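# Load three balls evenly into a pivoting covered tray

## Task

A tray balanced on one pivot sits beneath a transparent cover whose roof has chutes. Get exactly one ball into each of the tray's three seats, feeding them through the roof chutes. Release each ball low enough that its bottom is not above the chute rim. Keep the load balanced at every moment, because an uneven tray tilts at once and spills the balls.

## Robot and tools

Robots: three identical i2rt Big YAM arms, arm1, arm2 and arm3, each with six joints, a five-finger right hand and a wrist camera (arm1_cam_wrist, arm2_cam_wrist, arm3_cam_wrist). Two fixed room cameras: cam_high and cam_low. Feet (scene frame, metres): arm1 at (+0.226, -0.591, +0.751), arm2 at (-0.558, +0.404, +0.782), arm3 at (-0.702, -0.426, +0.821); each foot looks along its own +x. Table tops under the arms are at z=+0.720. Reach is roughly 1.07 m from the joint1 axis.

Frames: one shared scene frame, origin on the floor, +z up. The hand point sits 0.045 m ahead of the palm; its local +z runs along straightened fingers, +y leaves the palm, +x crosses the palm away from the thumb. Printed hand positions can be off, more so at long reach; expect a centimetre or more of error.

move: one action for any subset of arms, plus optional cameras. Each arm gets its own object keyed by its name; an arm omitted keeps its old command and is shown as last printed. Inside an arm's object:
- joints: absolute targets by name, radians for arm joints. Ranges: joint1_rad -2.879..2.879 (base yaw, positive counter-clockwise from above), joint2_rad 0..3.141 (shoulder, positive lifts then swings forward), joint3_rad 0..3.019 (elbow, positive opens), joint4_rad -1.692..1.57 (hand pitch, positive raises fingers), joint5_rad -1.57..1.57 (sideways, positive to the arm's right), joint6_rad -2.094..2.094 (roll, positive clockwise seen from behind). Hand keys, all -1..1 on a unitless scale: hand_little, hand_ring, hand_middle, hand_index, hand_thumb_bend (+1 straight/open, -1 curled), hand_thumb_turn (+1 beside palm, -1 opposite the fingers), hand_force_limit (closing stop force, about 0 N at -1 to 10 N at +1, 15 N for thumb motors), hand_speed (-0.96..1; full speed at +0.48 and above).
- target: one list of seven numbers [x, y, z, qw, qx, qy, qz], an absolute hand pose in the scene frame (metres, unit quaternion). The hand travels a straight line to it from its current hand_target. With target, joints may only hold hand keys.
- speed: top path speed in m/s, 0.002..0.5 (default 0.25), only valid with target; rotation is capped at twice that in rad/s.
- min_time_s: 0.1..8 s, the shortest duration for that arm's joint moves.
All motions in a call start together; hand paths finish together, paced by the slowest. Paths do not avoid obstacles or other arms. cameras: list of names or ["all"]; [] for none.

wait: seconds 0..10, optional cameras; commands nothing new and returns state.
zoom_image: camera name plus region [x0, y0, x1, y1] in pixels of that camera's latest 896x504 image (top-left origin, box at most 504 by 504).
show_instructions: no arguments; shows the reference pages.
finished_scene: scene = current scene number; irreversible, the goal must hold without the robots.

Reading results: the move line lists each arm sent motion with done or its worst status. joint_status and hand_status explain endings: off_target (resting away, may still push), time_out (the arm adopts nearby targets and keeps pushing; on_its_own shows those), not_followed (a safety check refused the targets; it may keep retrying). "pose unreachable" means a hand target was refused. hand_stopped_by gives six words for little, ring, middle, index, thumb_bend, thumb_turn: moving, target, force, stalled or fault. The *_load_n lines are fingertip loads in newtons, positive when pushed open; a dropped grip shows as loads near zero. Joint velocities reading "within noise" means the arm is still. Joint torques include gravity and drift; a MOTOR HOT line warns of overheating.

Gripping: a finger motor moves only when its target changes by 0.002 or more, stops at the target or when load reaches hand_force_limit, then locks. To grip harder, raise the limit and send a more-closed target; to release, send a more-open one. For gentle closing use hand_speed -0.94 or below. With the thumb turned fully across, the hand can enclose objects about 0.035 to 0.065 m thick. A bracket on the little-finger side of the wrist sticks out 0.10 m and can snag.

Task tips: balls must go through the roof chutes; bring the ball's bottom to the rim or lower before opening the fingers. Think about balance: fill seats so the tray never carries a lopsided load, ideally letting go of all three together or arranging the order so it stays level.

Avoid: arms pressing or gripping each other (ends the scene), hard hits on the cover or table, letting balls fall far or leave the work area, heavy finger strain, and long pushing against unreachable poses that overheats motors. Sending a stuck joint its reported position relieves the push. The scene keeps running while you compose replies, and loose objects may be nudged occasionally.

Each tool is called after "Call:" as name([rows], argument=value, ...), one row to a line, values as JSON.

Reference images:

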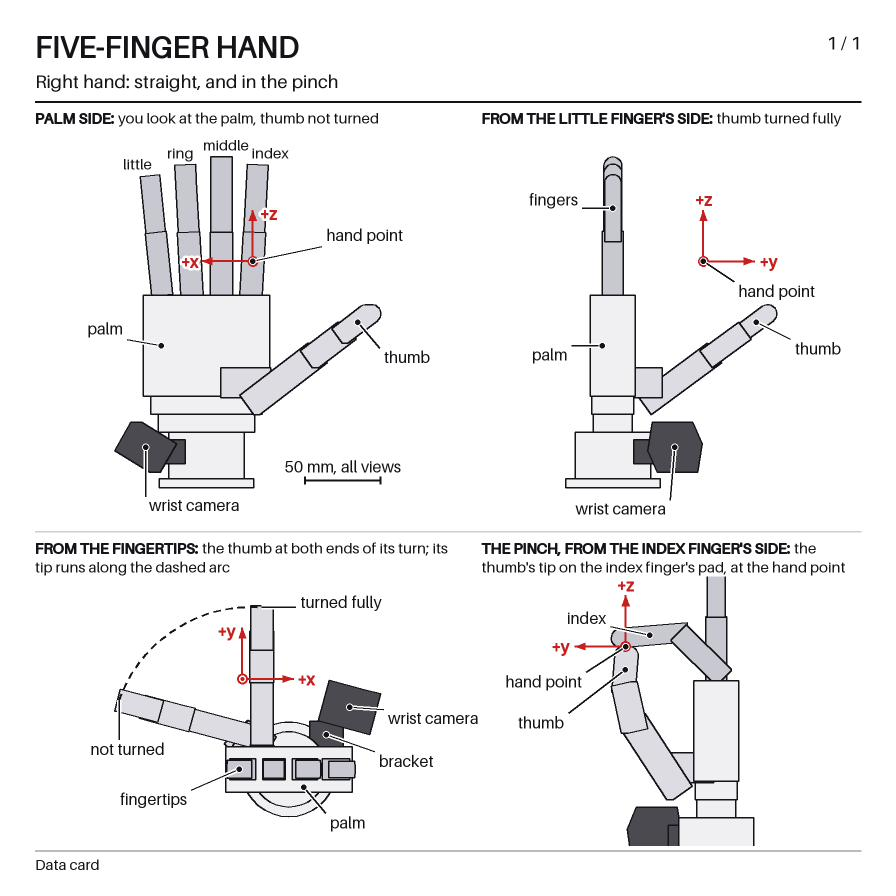

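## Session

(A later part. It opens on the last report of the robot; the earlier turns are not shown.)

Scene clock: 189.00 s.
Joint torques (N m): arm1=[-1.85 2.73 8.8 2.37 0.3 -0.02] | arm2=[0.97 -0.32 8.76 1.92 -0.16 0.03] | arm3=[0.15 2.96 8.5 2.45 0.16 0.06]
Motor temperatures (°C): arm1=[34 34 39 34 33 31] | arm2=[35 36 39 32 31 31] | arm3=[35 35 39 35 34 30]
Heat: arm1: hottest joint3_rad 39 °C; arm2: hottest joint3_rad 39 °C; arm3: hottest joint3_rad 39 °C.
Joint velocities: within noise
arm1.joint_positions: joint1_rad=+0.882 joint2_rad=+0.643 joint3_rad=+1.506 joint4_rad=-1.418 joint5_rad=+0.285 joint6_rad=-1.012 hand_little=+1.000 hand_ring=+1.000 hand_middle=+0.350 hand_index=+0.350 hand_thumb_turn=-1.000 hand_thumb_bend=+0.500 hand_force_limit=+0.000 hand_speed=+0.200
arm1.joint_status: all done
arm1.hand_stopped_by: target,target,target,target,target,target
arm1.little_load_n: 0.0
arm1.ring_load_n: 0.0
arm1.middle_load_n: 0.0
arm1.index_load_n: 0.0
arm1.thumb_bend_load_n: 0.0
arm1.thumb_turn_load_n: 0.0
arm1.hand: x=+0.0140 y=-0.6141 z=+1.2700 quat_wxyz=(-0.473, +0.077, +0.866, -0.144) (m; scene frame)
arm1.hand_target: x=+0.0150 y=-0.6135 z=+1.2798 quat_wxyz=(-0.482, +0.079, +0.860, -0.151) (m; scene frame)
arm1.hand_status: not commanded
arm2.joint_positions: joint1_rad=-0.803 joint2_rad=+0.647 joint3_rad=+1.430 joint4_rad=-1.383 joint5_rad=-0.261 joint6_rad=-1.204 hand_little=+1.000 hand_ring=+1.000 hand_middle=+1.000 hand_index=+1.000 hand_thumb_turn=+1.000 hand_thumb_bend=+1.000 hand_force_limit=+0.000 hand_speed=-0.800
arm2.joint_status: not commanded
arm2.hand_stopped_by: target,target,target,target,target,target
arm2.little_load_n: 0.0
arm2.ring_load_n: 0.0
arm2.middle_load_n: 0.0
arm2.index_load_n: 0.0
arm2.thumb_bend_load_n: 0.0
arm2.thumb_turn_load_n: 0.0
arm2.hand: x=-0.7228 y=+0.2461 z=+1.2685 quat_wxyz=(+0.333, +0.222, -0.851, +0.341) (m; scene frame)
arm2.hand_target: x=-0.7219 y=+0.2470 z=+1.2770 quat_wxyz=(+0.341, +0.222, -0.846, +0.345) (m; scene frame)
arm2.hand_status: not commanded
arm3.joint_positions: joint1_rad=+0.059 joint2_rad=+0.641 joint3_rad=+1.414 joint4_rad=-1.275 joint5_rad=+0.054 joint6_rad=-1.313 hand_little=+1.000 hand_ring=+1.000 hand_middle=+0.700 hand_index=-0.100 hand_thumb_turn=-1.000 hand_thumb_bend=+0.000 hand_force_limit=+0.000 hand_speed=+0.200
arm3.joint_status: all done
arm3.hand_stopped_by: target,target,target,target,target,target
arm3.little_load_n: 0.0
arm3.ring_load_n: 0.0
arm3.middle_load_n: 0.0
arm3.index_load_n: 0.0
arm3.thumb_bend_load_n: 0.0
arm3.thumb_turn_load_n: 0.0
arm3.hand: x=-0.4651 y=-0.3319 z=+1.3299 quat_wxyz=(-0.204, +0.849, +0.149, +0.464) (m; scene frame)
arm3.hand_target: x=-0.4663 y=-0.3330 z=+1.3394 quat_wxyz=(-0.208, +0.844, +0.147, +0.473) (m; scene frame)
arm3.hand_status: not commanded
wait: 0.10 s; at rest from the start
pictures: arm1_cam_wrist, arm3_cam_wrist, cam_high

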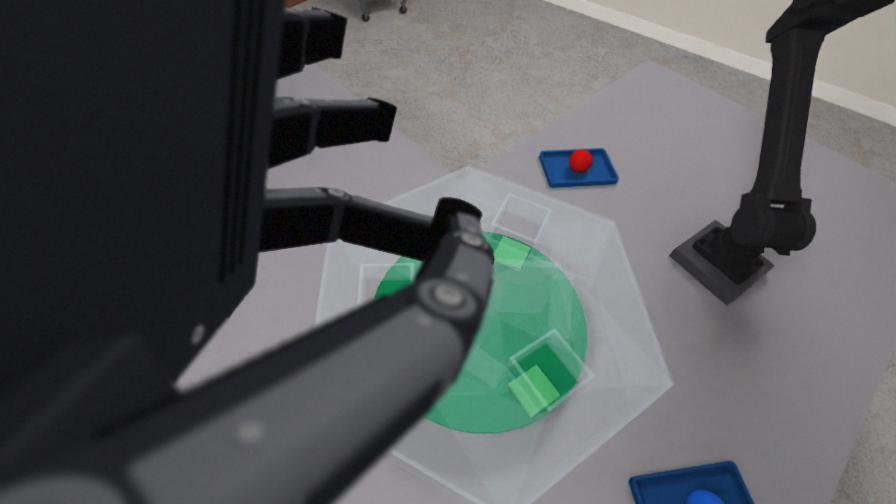

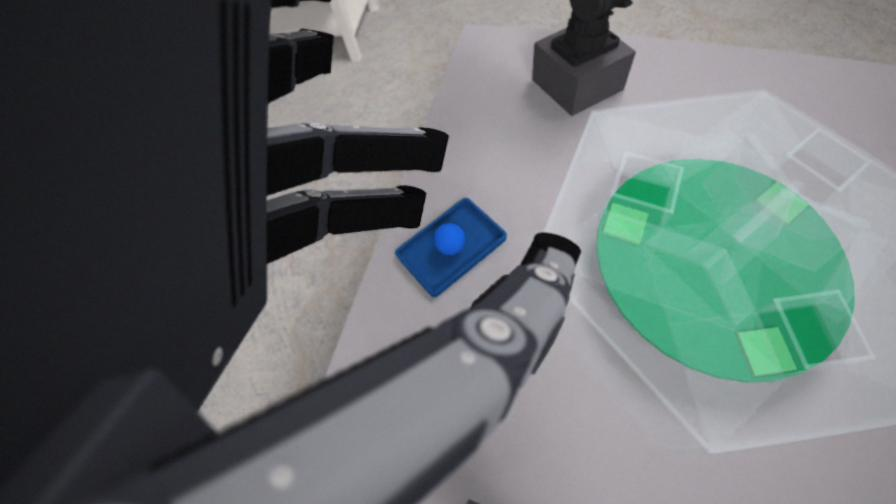

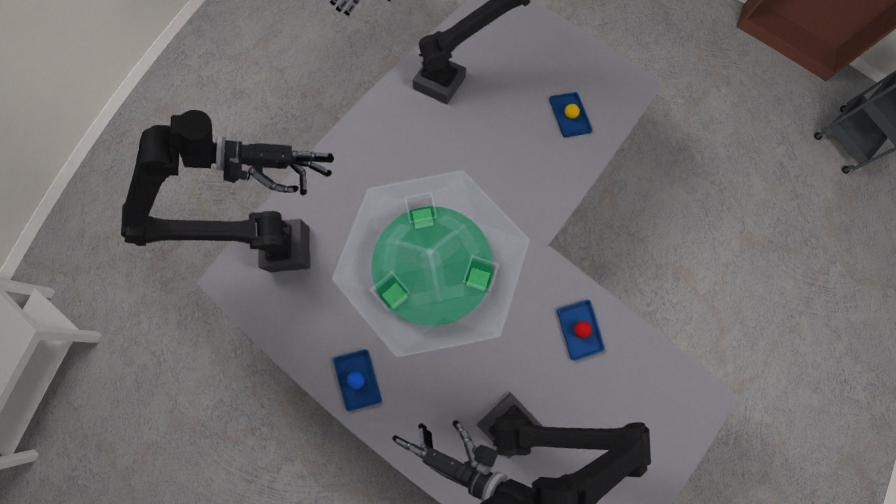

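Call:
move(arm1={"joints": {"joint1_rad": -1.44, "joint5_rad": 0, "joint6_rad": 0, "hand_thumb_turn": -1, "hand_thumb_bend": 0.9, "hand_index": 0.75, "hand_middle": 0.75}, "min_time_s": 4}, arm2={"joints": {"joint1_rad": 1.848, "joint5_rad": 0, "joint6_rad": 0, "hand_thumb_turn": -1, "hand_thumb_bend": 0.9, "hand_index": 0.75, "hand_middle": 0.75, "hand_speed": 0.2}, "min_time_s": 4}, arm3={"joints": {"joint1_rad": -1.143, "joint5_rad": 0, "joint6_rad": 0, "hand_thumb_turn": -1, "hand_thumb_bend": 0.9, "hand_index": 0.75, "hand_middle": 0.75}, "min_time_s": 4}, cameras=["all"])

Scene clock: 230.50 s.
Joint torques (N m): arm1=[-2.32 1.79 8.62 2.24 0.06 0.07] | arm2=[2.37 -0.44 8.81 1.92 0.01 0.11] | arm3=[-0.67 2.78 8.53 2.43 -0.05 0.17]
Motor temperatures (°C): arm1=[34 34 39 34 33 31] | arm2=[35 36 39 32 31 30] | arm3=[34 35 40 35 34 30]
Heat: arm1: hottest joint3_rad 39 °C; arm2: hottest joint3_rad 39 °C; arm3: hottest joint3_rad 40 °C.
move: arm1 done; arm2 done; arm3 done
Joint velocities: within noise
arm1.joint_positions: joint1_rad=-1.432 joint2_rad=+0.643 joint3_rad=+1.506 joint4_rad=-1.418 joint5_rad=+0.003 joint6_rad=-0.008 hand_little=+1.000 hand_ring=+1.000 hand_middle=+0.750 hand_index=+0.750 hand_thumb_turn=-1.000 hand_thumb_bend=+0.900 hand_force_limit=+0.000 hand_speed=+0.200
arm1.joint_status: all done
arm1.hand_stopped_by: target,target,target,target,target,target
arm1.little_load_n: 0.0
arm1.ring_load_n: 0.0
arm1.middle_load_n: 0.0
arm1.index_load_n: 0.5
arm1.thumb_bend_load_n: -0.5
arm1.thumb_turn_load_n: 0.0
arm1.hand: x=+0.2355 y=-0.3862 z=+1.2604 quat_wxyz=(-0.484, +0.869, -0.085, +0.055) (m; scene frame)
arm1.hand_target: x=+0.2358 y=-0.3870 z=+1.2708 quat_wxyz=(-0.495, +0.862, -0.090, +0.055) (m; scene frame)
arm1.hand_status: not commanded
arm2.joint_positions: joint1_rad=+1.832 joint2_rad=+0.647 joint3_rad=+1.430 joint4_rad=-1.383 joint5_rad=-0.002 joint6_rad=-0.008 hand_little=+1.000 hand_ring=+1.000 hand_middle=+0.750 hand_index=+0.750 hand_thumb_turn=-1.000 hand_thumb_bend=+0.900 hand_force_limit=+0.000 hand_speed=+0.200
arm2.joint_status: all done
arm2.hand_stopped_by: target,target,target,target,target,target
arm2.little_load_n: 0.0
arm2.ring_load_n: 0.0
arm2.middle_load_n: 0.0
arm2.index_load_n: 0.0
arm2.thumb_bend_load_n: 0.0
arm2.thumb_turn_load_n: 0.0
arm2.hand: x=-0.3520 y=+0.4844 z=+1.2632 quat_wxyz=(-0.365, +0.696, -0.545, +0.291) (m; scene frame)
arm2.hand_target: x=-0.3542 y=+0.4876 z=+1.2717 quat_wxyz=(-0.376, +0.694, -0.540, +0.292) (m; scene frame)
arm2.hand_status: not commanded
arm3.joint_positions: joint1_rad=-1.135 joint2_rad=+0.641 joint3_rad=+1.414 joint4_rad=-1.275 joint5_rad=+0.004 joint6_rad=-0.012 hand_little=+1.000 hand_ring=+1.000 hand_middle=+0.750 hand_index=+0.750 hand_thumb_turn=-1.000 hand_thumb_bend=+0.900 hand_force_limit=+0.000 hand_speed=+0.200
arm3.joint_status: all done
arm3.hand_stopped_by: target,target,target,target,target,target
arm3.little_load_n: 0.0
arm3.ring_load_n: 0.0
arm3.middle_load_n: 0.0
arm3.index_load_n: 0.0
arm3.thumb_bend_load_n: 0.0
arm3.thumb_turn_load_n: 0.0
arm3.hand: x=-0.4782 y=-0.5287 z=+1.3139 quat_wxyz=(-0.241, +0.426, -0.752, +0.443) (m; scene frame)
arm3.hand_target: x=-0.4793 y=-0.5287 z=+1.3238 quat_wxyz=(-0.248, +0.416, -0.750, +0.450) (m; scene frame)
arm3.hand_status: not commanded
pictures: arm1_cam_wrist, arm2_cam_wrist, arm3_cam_wrist, cam_high, cam_low

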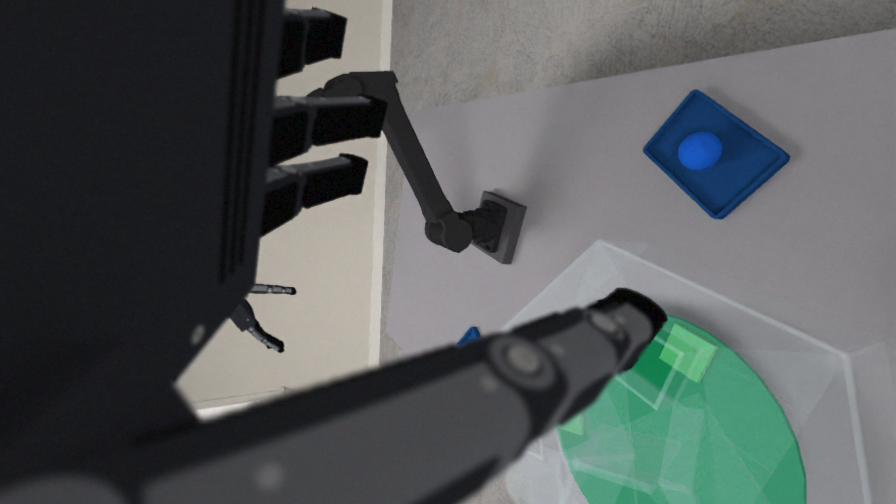

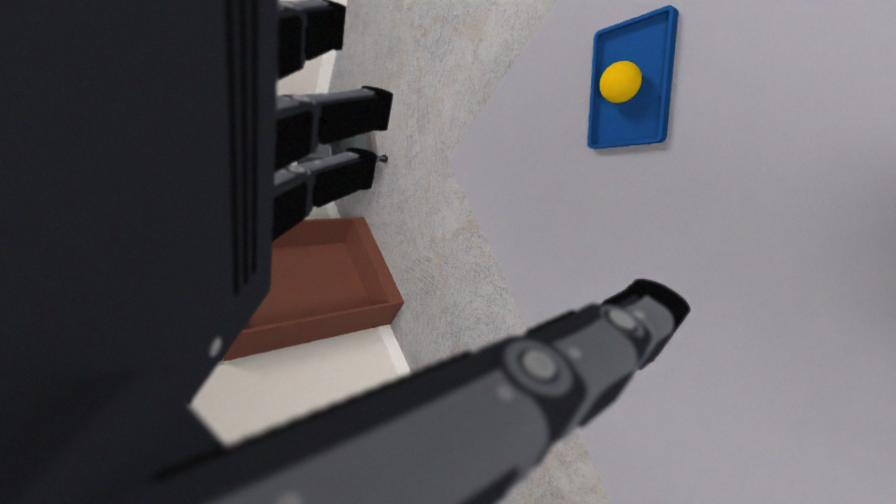

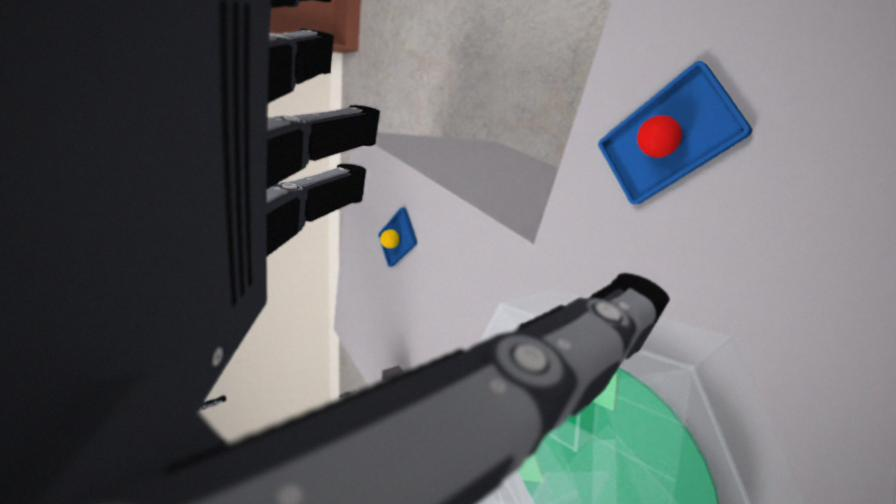

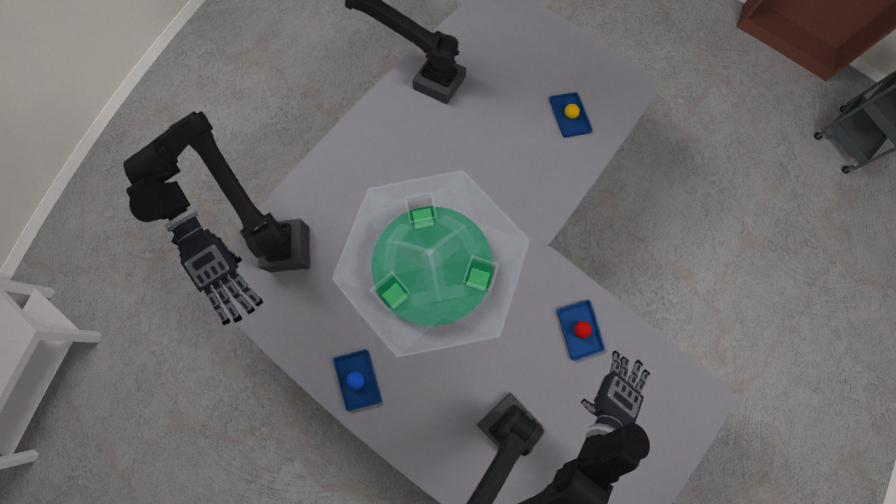

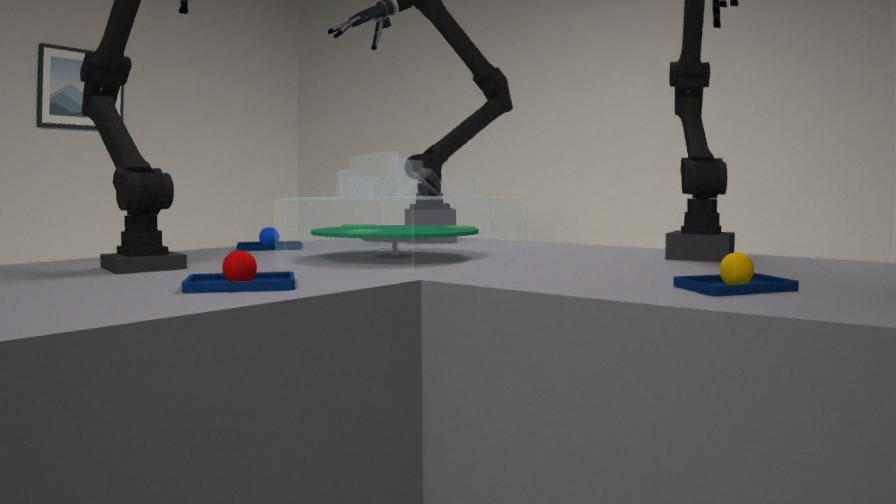

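Call:
move(arm1={"target": [0.2975, -0.2034, 0.9165, 0.4203, -0.9012, 0.0955, -0.0446], "speed": 0.15}, arm2={"target": [-0.0583, 0.5428, 0.9165, 0.3337, -0.7156, 0.5561, -0.2593], "speed": 0.15}, arm3={"target": [-0.277, -0.678, 0.9165, 0.2049, -0.4394, 0.7927, -0.3696], "speed": 0.15}, cameras=["all"])

Scene clock: 245.30 s.
Joint torques (N m): arm1=[-2.67 -2.67 9.01 2.76 0.02 -0.14] | arm2=[-0.26 -11.16 9.77 2.36 -0.13 -0.07] | arm3=[-0.62 -7.94 8.55 2.89 -0.06 -0.02]
Motor temperatures (°C): arm1=[34 34 39 34 32 30] | arm2=[35 35 39 32 31 30] | arm3=[34 35 40 35 34 30]
Heat: arm1: hottest joint3_rad 39 °C; arm2: hottest joint3_rad 39 °C; arm3: hottest joint3_rad 40 °C.
move: arm1 done; arm2 off_target; arm3 done
Joint velocities: within noise
arm1.joint_positions: joint1_rad=-1.506 joint2_rad=+0.946 joint3_rad=+0.707 joint4_rad=-0.467 joint5_rad=-0.056 joint6_rad=-0.036 hand_little=+1.000 hand_ring=+1.000 hand_middle=+0.750 hand_index=+0.750 hand_thumb_turn=-1.000 hand_thumb_bend=+0.900 hand_force_limit=+0.000 hand_speed=+0.200
arm1.joint_status: not commanded
arm1.hand_stopped_by: target,target,target,target,target,target
arm1.little_load_n: 0.0
arm1.ring_load_n: 0.0
arm1.middle_load_n: 0.0
arm1.index_load_n: 0.0
arm1.thumb_bend_load_n: 0.0
arm1.thumb_turn_load_n: 0.0
arm1.hand: x=+0.2938 y=-0.2064 z=+0.9193 quat_wxyz=(-0.419, +0.902, -0.097, +0.042) (m; scene frame)
arm1.hand_target: x=+0.2974 y=-0.2036 z=+0.9166 quat_wxyz=(-0.420, +0.901, -0.095, +0.045) (m; scene frame)
arm1.hand_status: done (0.006 m and 0.4 deg from the pose sent, 0.394 m and 8.4 deg at the start)
arm2.joint_positions: joint1_rad=+1.816 joint2_rad=+1.331 joint3_rad=+0.904 joint4_rad=-0.276 joint5_rad=-0.036 joint6_rad=-0.023 hand_little=+1.000 hand_ring=+1.000 hand_middle=+0.750 hand_index=+0.750 hand_thumb_turn=-1.000 hand_thumb_bend=+0.900 hand_force_limit=+0.000 hand_speed=+0.200
arm2.joint_status: not commanded
arm2.hand_stopped_by: target,target,target,target,target,target
arm2.little_load_n: -0.5
arm2.ring_load_n: 0.0
arm2.middle_load_n: 0.0
arm2.index_load_n: 0.0
arm2.thumb_bend_load_n: 0.0
arm2.thumb_turn_load_n: 0.0
arm2.hand: x=-0.0675 y=+0.5493 z=+0.9190 quat_wxyz=(-0.335, +0.718, -0.554, +0.254) (m; scene frame)
arm2.hand_target: x=-0.0586 y=+0.5427 z=+0.9166 quat_wxyz=(-0.334, +0.716, -0.556, +0.259) (m; scene frame)
arm2.hand_status: off_target (0.012 m and 0.7 deg from the pose sent, 0.458 m and 5.7 deg at the start)
arm3.joint_positions: joint1_rad=-1.185 joint2_rad=+1.306 joint3_rad=+0.783 joint4_rad=-0.165 joint5_rad=-0.036 joint6_rad=-0.019 hand_little=+1.000 hand_ring=+1.000 hand_middle=+0.750 hand_index=+0.750 hand_thumb_turn=-1.000 hand_thumb_bend=+0.900 hand_force_limit=+0.000 hand_speed=+0.200
arm3.joint_status: not commanded
arm3.hand_stopped_by: target,target,target,target,target,target
arm3.little_load_n: 0.0
arm3.ring_load_n: 0.0
arm3.middle_load_n: 0.0
arm3.index_load_n: 0.0
arm3.thumb_bend_load_n: 0.0
arm3.thumb_turn_load_n: 0.0
arm3.hand: x=-0.2789 y=-0.6719 z=+0.9214 quat_wxyz=(-0.207, +0.438, -0.794, +0.368) (m; scene frame)
arm3.hand_target: x=-0.2772 y=-0.6778 z=+0.9165 quat_wxyz=(-0.205, +0.439, -0.793, +0.370) (m; scene frame)
arm3.hand_status: done (0.008 m and 0.4 deg from the pose sent, 0.470 m and 10.6 deg at the start)
pictures: arm1_cam_wrist, arm2_cam_wrist, arm3_cam_wrist, cam_high, cam_low

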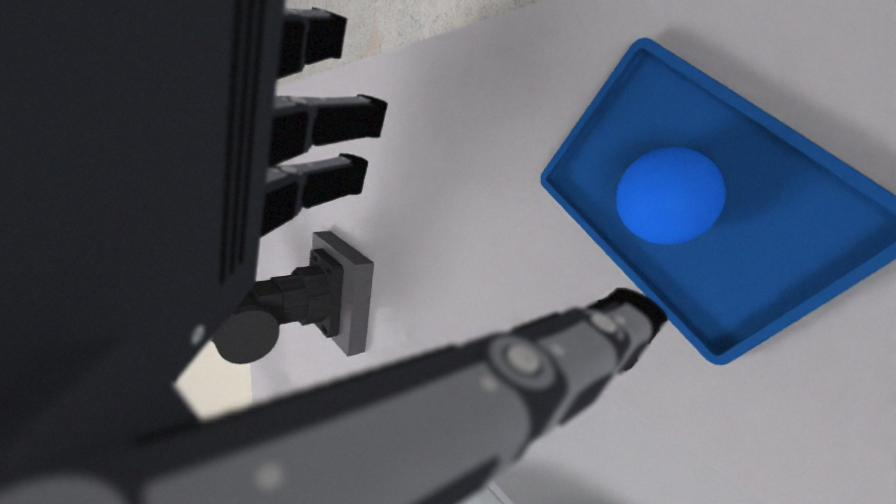

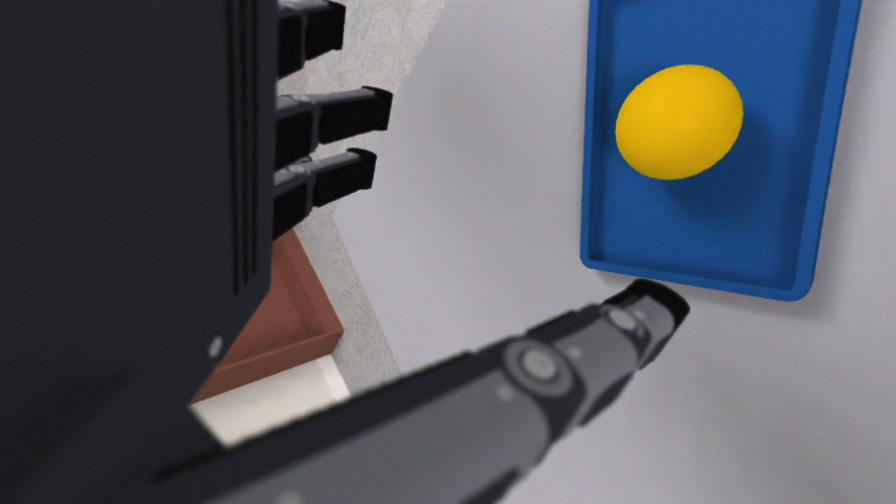

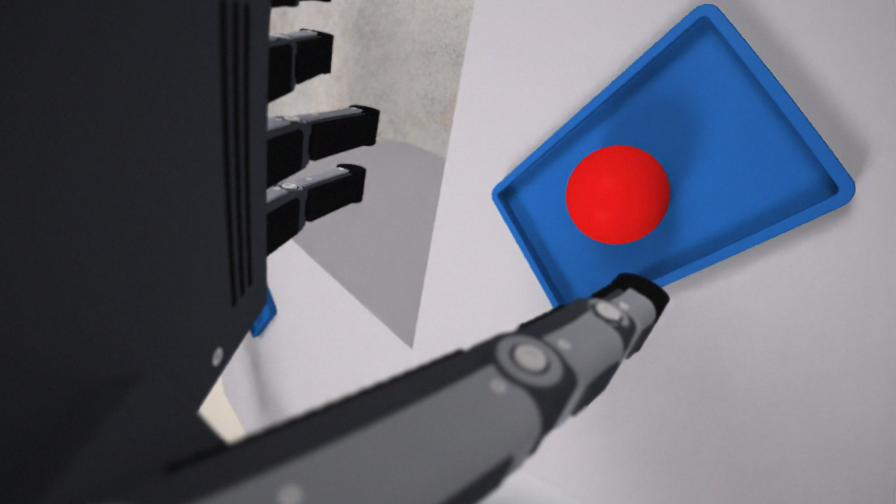

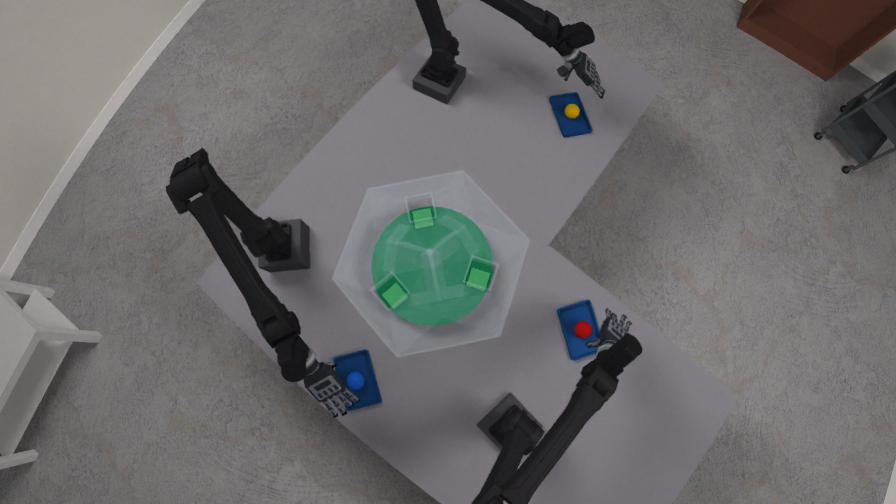

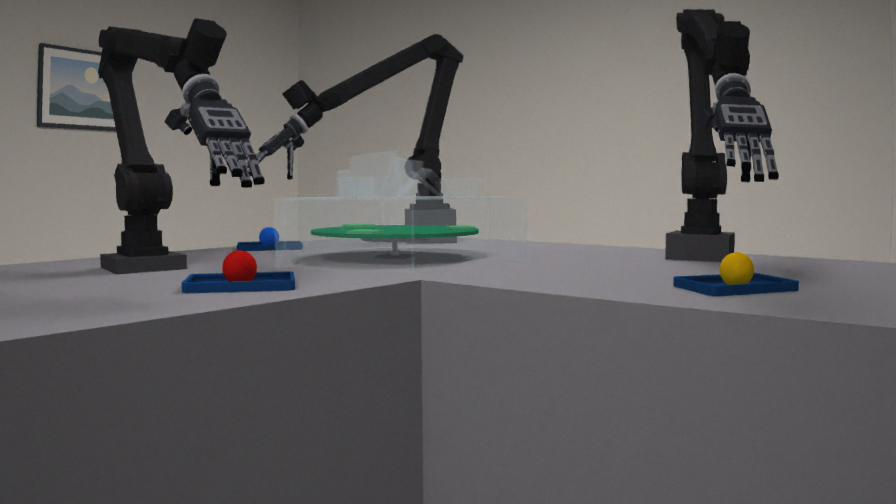

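Call:
move(arm1={"target": [0.2906, -0.1938, 0.8463, 0.4203, -0.9012, 0.0955, -0.0446], "speed": 0.1}, arm2={"target": [-0.0488, 0.5058, 0.8429, 0.3337, -0.7156, 0.5561, -0.2593], "speed": 0.1}, arm3={"target": [-0.2859, -0.6718, 0.8164, 0.2049, -0.4394, 0.7927, -0.3696], "speed": 0.1}, cameras=["all"])

Scene clock: 265.27 s.
Joint torques (N m): arm1=[-1.61 -3.31 8.12 2.69 0.23 0.06] | arm2=[-0.15 -11.69 7.35 2.35 -0.19 -0.09] | arm3=[-0.56 -8.64 6.13 2.91 -0.04 -0.02]
Motor temperatures (°C): arm1=[34 34 38 34 32 30] | arm2=[35 36 39 32 31 30] | arm3=[34 35 42 35 34 30]
Heat: arm1: hottest joint3_rad 38 °C; arm2: hottest joint3_rad 39 °C; arm3: hottest joint3_rad 42 °C.
move: arm1 done; arm2 off_target; arm3 off_target
Joint velocities: within noise
arm1.joint_positions: joint1_rad=-1.487 joint2_rad=+1.060 joint3_rad=+0.580 joint4_rad=-0.222 joint5_rad=-0.037 joint6_rad=-0.030 hand_little=+1.000 hand_ring=+1.000 hand_middle=+0.750 hand_index=+0.750 hand_thumb_turn=-1.000 hand_thumb_bend=+0.900 hand_force_limit=+0.000 hand_speed=+0.200
arm1.joint_status: not commanded
arm1.hand_stopped_by: target,target,target,target,target,target
arm1.little_load_n: 0.0
arm1.ring_load_n: 0.0
arm1.middle_load_n: 0.0
arm1.index_load_n: 0.0
arm1.thumb_bend_load_n: 0.0
arm1.thumb_turn_load_n: 0.0
arm1.hand: x=+0.2928 y=-0.1963 z=+0.8505 quat_wxyz=(-0.420, +0.901, -0.095, +0.046) (m; scene frame)
arm1.hand_target: x=+0.2906 y=-0.1938 z=+0.8465 quat_wxyz=(-0.420, +0.901, -0.095, +0.045) (m; scene frame)
arm1.hand_status: done (0.005 m and 0.2 deg from the pose sent, 0.074 m and 0.4 deg at the start)
arm2.joint_positions: joint1_rad=+1.723 joint2_rad=+1.450 joint3_rad=+0.828 joint4_rad=-0.059 joint5_rad=-0.106 joint6_rad=-0.082 hand_little=+1.000 hand_ring=+1.000 hand_middle=+0.750 hand_index=+0.750 hand_thumb_turn=-1.000 hand_thumb_bend=+0.900 hand_force_limit=+0.000 hand_speed=+0.200
arm2.joint_status: not commanded
arm2.hand_stopped_by: target,target,target,target,target,target
arm2.little_load_n: 0.0
arm2.ring_load_n: 0.0
arm2.middle_load_n: 0.0
arm2.index_load_n: 0.0
arm2.thumb_bend_load_n: 0.0
arm2.thumb_turn_load_n: 0.0
arm2.hand: x=-0.0469 y=+0.5137 z=+0.8590 quat_wxyz=(-0.343, +0.714, -0.551, +0.263) (m; scene frame)
arm2.hand_target: x=-0.0494 y=+0.5059 z=+0.8433 quat_wxyz=(-0.334, +0.716, -0.556, +0.259) (m; scene frame)
arm2.hand_status: off_target (0.018 m and 1.3 deg from the pose sent, 0.090 m and 0.7 deg at the start)
arm3.joint_positions: joint1_rad=-1.185 joint2_rad=+1.495 joint3_rad=+0.649 joint4_rad=+0.173 joint5_rad=-0.036 joint6_rad=-0.019 hand_little=+1.000 hand_ring=+1.000 hand_middle=+0.750 hand_index=+0.750 hand_thumb_turn=-1.000 hand_thumb_bend=+0.900 hand_force_limit=+0.000 hand_speed=+0.200
arm3.joint_status: not commanded
arm3.hand_stopped_by: target,target,target,target,target,target
arm3.little_load_n: 0.0
arm3.ring_load_n: 0.0
arm3.middle_load_n: 0.0
arm3.index_load_n: 0.0
arm3.thumb_bend_load_n: 0.0
arm3.thumb_turn_load_n: 0.5
arm3.hand: x=-0.2816 y=-0.6703 z=+0.8283 quat_wxyz=(-0.210, +0.436, -0.791, +0.374) (m; scene frame)
arm3.hand_target: x=-0.2862 y=-0.6715 z=+0.8168 quat_wxyz=(-0.205, +0.439, -0.793, +0.370) (m; scene frame)
arm3.hand_status: off_target (0.013 m and 0.9 deg from the pose sent, 0.105 m and 0.4 deg at the start)
pictures: arm1_cam_wrist, arm2_cam_wrist, arm3_cam_wrist, cam_high, cam_low

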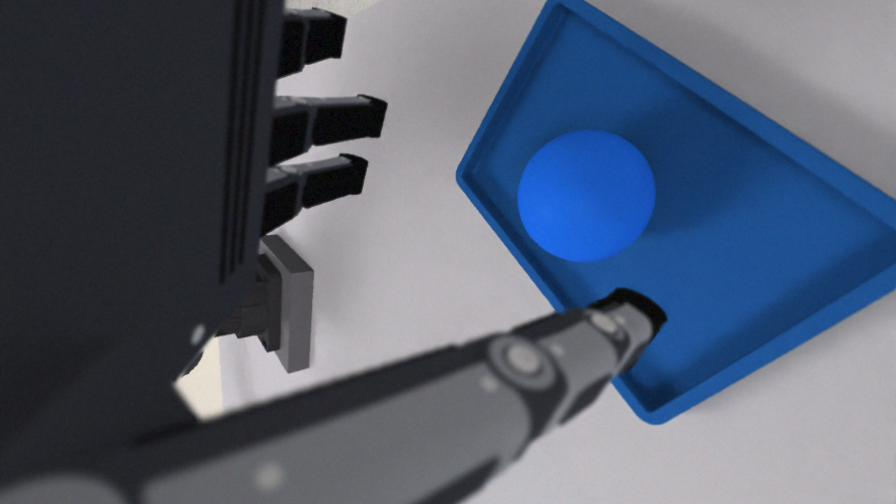

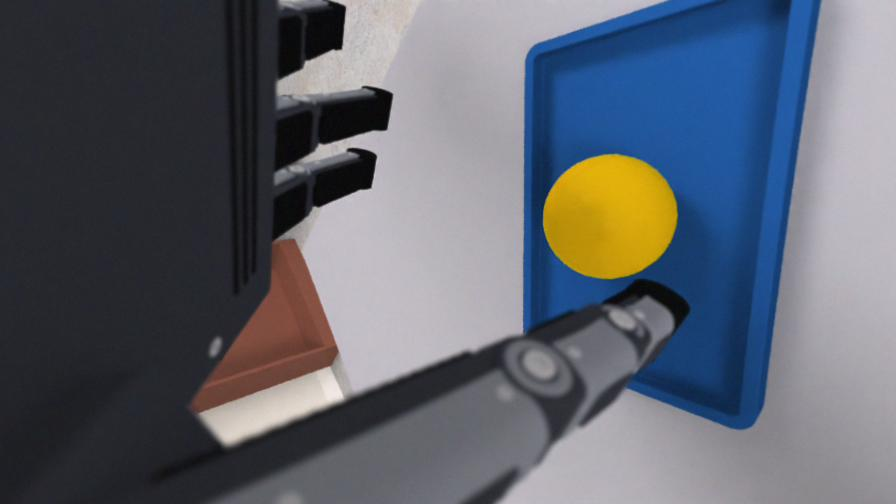

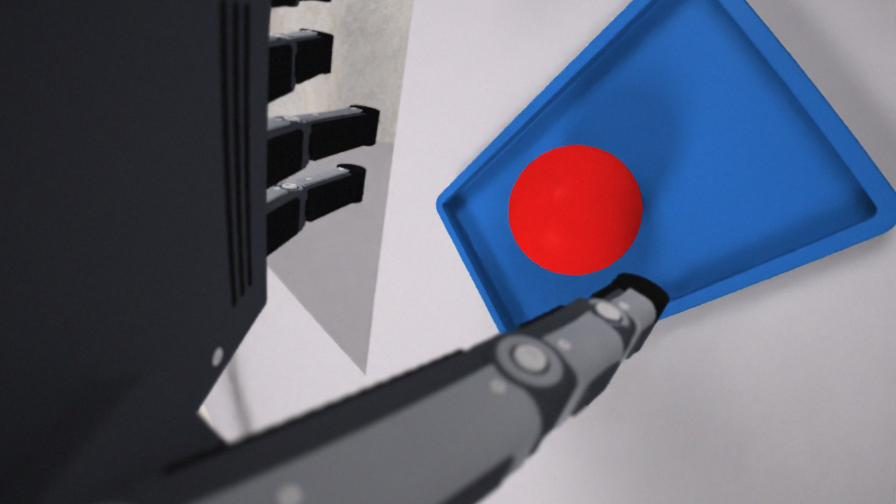

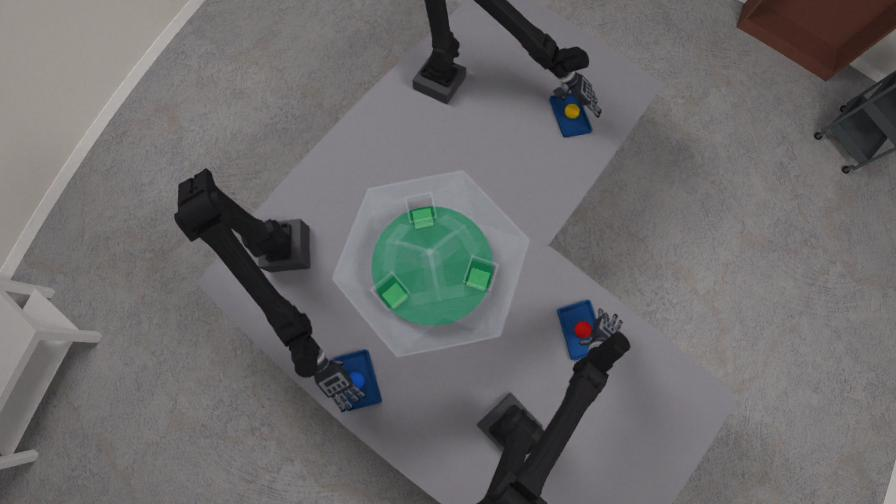

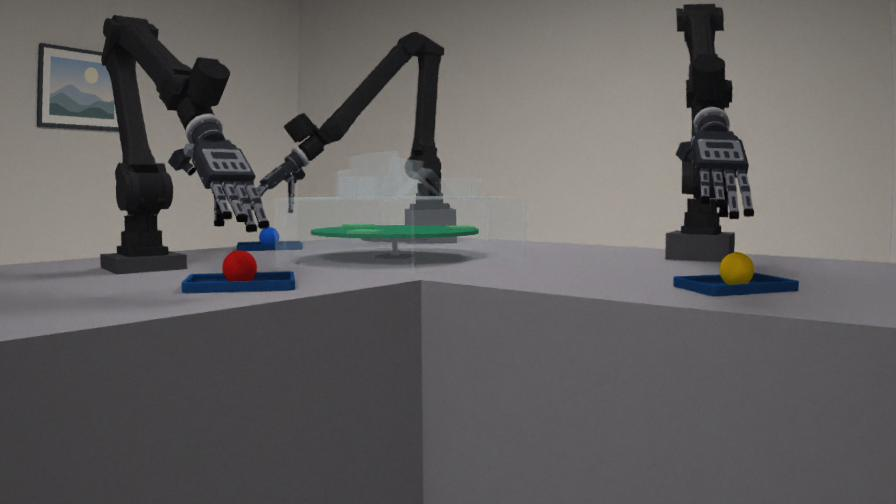

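Call:
move(arm1={"target": [0.2848, -0.194, 0.7949, 0.4203, -0.9012, 0.0955, -0.0446], "speed": 0.08}, arm2={"target": [-0.0626, 0.5092, 0.7751, 0.3337, -0.7156, 0.5561, -0.2593], "speed": 0.08}, arm3={"target": [-0.2913, -0.6712, 0.7646, 0.2049, -0.4394, 0.7927, -0.3696], "speed": 0.08}, cameras=["arm1_cam_wrist", "arm2_cam_wrist", "arm3_cam_wrist", "cam_low"])

Scene clock: 277.17 s.
Joint torques (N m): arm1=[-0.91 -3.55 7.17 2.58 0.28 0.14] | arm2=[0.79 -12.1 6.2 2.28 -0.04 0.03] | arm3=[-0.67 -9.35 4.9 2.86 -0.08 -0.02]
Motor temperatures (°C): arm1=[34 34 38 34 32 30] | arm2=[35 36 38 32 31 30] | arm3=[34 35 41 35 34 30]
Heat: arm1: hottest joint3_rad 38 °C; arm2: hottest joint3_rad 38 °C; arm3: hottest joint3_rad 41 °C.
move: arm1 done; arm2 off_target; arm3 off_target
Joint velocities: within noise
arm1.joint_positions: joint1_rad=-1.468 joint2_rad=+1.169 joint3_rad=+0.492 joint4_rad=-0.024 joint5_rad=-0.022 joint6_rad=-0.017 hand_little=+1.000 hand_ring=+1.000 hand_middle=+0.750 hand_index=+0.750 hand_thumb_turn=-1.000 hand_thumb_bend=+0.900 hand_force_limit=+0.000 hand_speed=+0.200
arm1.joint_status: not commanded
arm1.hand_stopped_by: target,target,target,target,target,target
arm1.little_load_n: 0.0
arm1.ring_load_n: 0.0
arm1.middle_load_n: 0.0
arm1.index_load_n: 0.0
arm1.thumb_bend_load_n: 0.0
arm1.thumb_turn_load_n: 0.0
arm1.hand: x=+0.2875 y=-0.1954 z=+0.7993 quat_wxyz=(-0.420, +0.901, -0.095, +0.047) (m; scene frame)
arm1.hand_target: x=+0.2848 y=-0.1941 z=+0.7951 quat_wxyz=(-0.420, +0.901, -0.096, +0.045) (m; scene frame)
arm1.hand_status: done (0.005 m and 0.2 deg from the pose sent, 0.056 m and 0.2 deg at the start)
arm2.joint_positions: joint1_rad=+1.723 joint2_rad=+1.571 joint3_rad=+0.725 joint4_rad=+0.165 joint5_rad=-0.100 joint6_rad=-0.082 hand_little=+1.000 hand_ring=+1.000 hand_middle=+0.750 hand_index=+0.750 hand_thumb_turn=-1.000 hand_thumb_bend=+0.900 hand_force_limit=+0.000 hand_speed=+0.200
arm2.joint_status: not commanded
arm2.hand_stopped_by: target,target,target,target,target,target
arm2.little_load_n: 0.0
arm2.ring_load_n: 0.0
arm2.middle_load_n: 0.0
arm2.index_load_n: 0.0
arm2.thumb_bend_load_n: 0.0
arm2.thumb_turn_load_n: 0.0
arm2.hand: x=-0.0575 y=+0.5113 z=+0.7900 quat_wxyz=(-0.341, +0.713, -0.552, +0.265) (m; scene frame)
arm2.hand_target: x=-0.0629 y=+0.5092 z=+0.7756 quat_wxyz=(-0.334, +0.716, -0.556, +0.259) (m; scene frame)
arm2.hand_status: off_target (0.016 m and 1.3 deg from the pose sent, 0.085 m and 1.3 deg at the start)
arm3.joint_positions: joint1_rad=-1.190 joint2_rad=+1.640 joint3_rad=+0.608 joint4_rad=+0.362 joint5_rad=-0.041 joint6_rad=-0.023 hand_little=+1.000 hand_ring=+1.000 hand_middle=+0.750 hand_index=+0.750 hand_thumb_turn=-1.000 hand_thumb_bend=+0.900 hand_force_limit=+0.000 hand_speed=+0.200
arm3.joint_status: not commanded
arm3.hand_stopped_by: target,target,target,target,target,target
arm3.little_load_n: 0.0
arm3.ring_load_n: 0.0
arm3.middle_load_n: 0.0
arm3.index_load_n: 0.0
arm3.thumb_bend_load_n: 0.0
arm3.thumb_turn_load_n: 0.0
arm3.hand: x=-0.2848 y=-0.6706 z=+0.7771 quat_wxyz=(-0.210, +0.436, -0.791, +0.375) (m; scene frame)
arm3.hand_target: x=-0.2915 y=-0.6709 z=+0.7650 quat_wxyz=(-0.205, +0.439, -0.793, +0.369) (m; scene frame)
arm3.hand_status: off_target (0.014 m and 1.0 deg from the pose sent, 0.064 m and 0.9 deg at the start)
pictures: arm1_cam_wrist, arm2_cam_wrist, arm3_cam_wrist, cam_low

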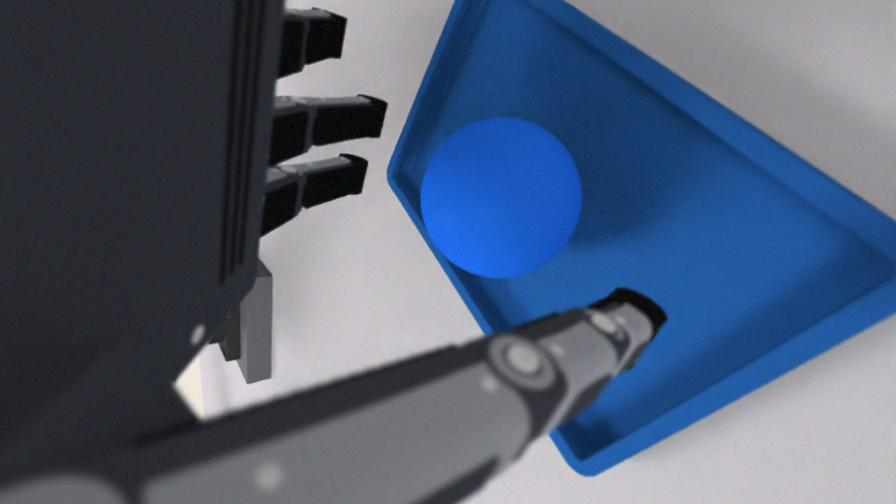

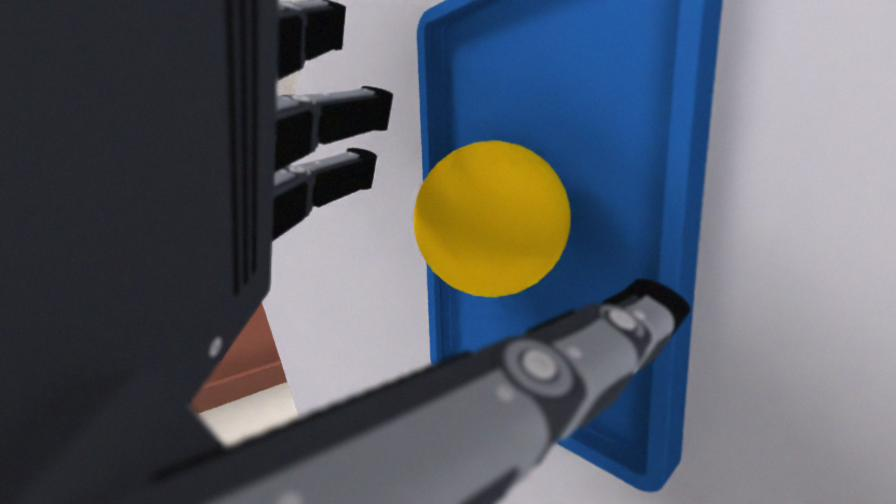

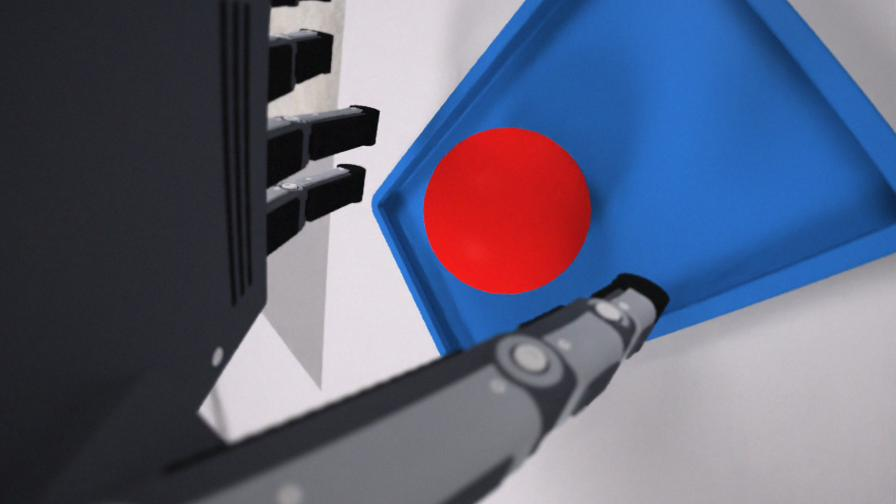

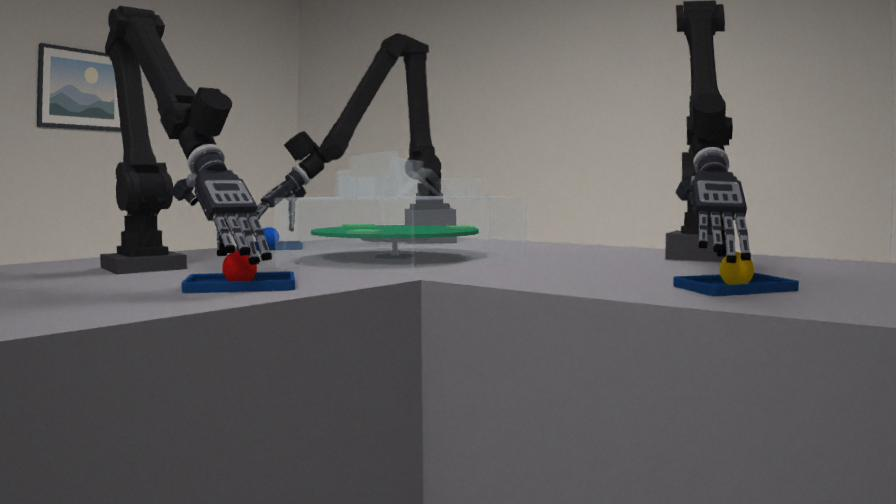

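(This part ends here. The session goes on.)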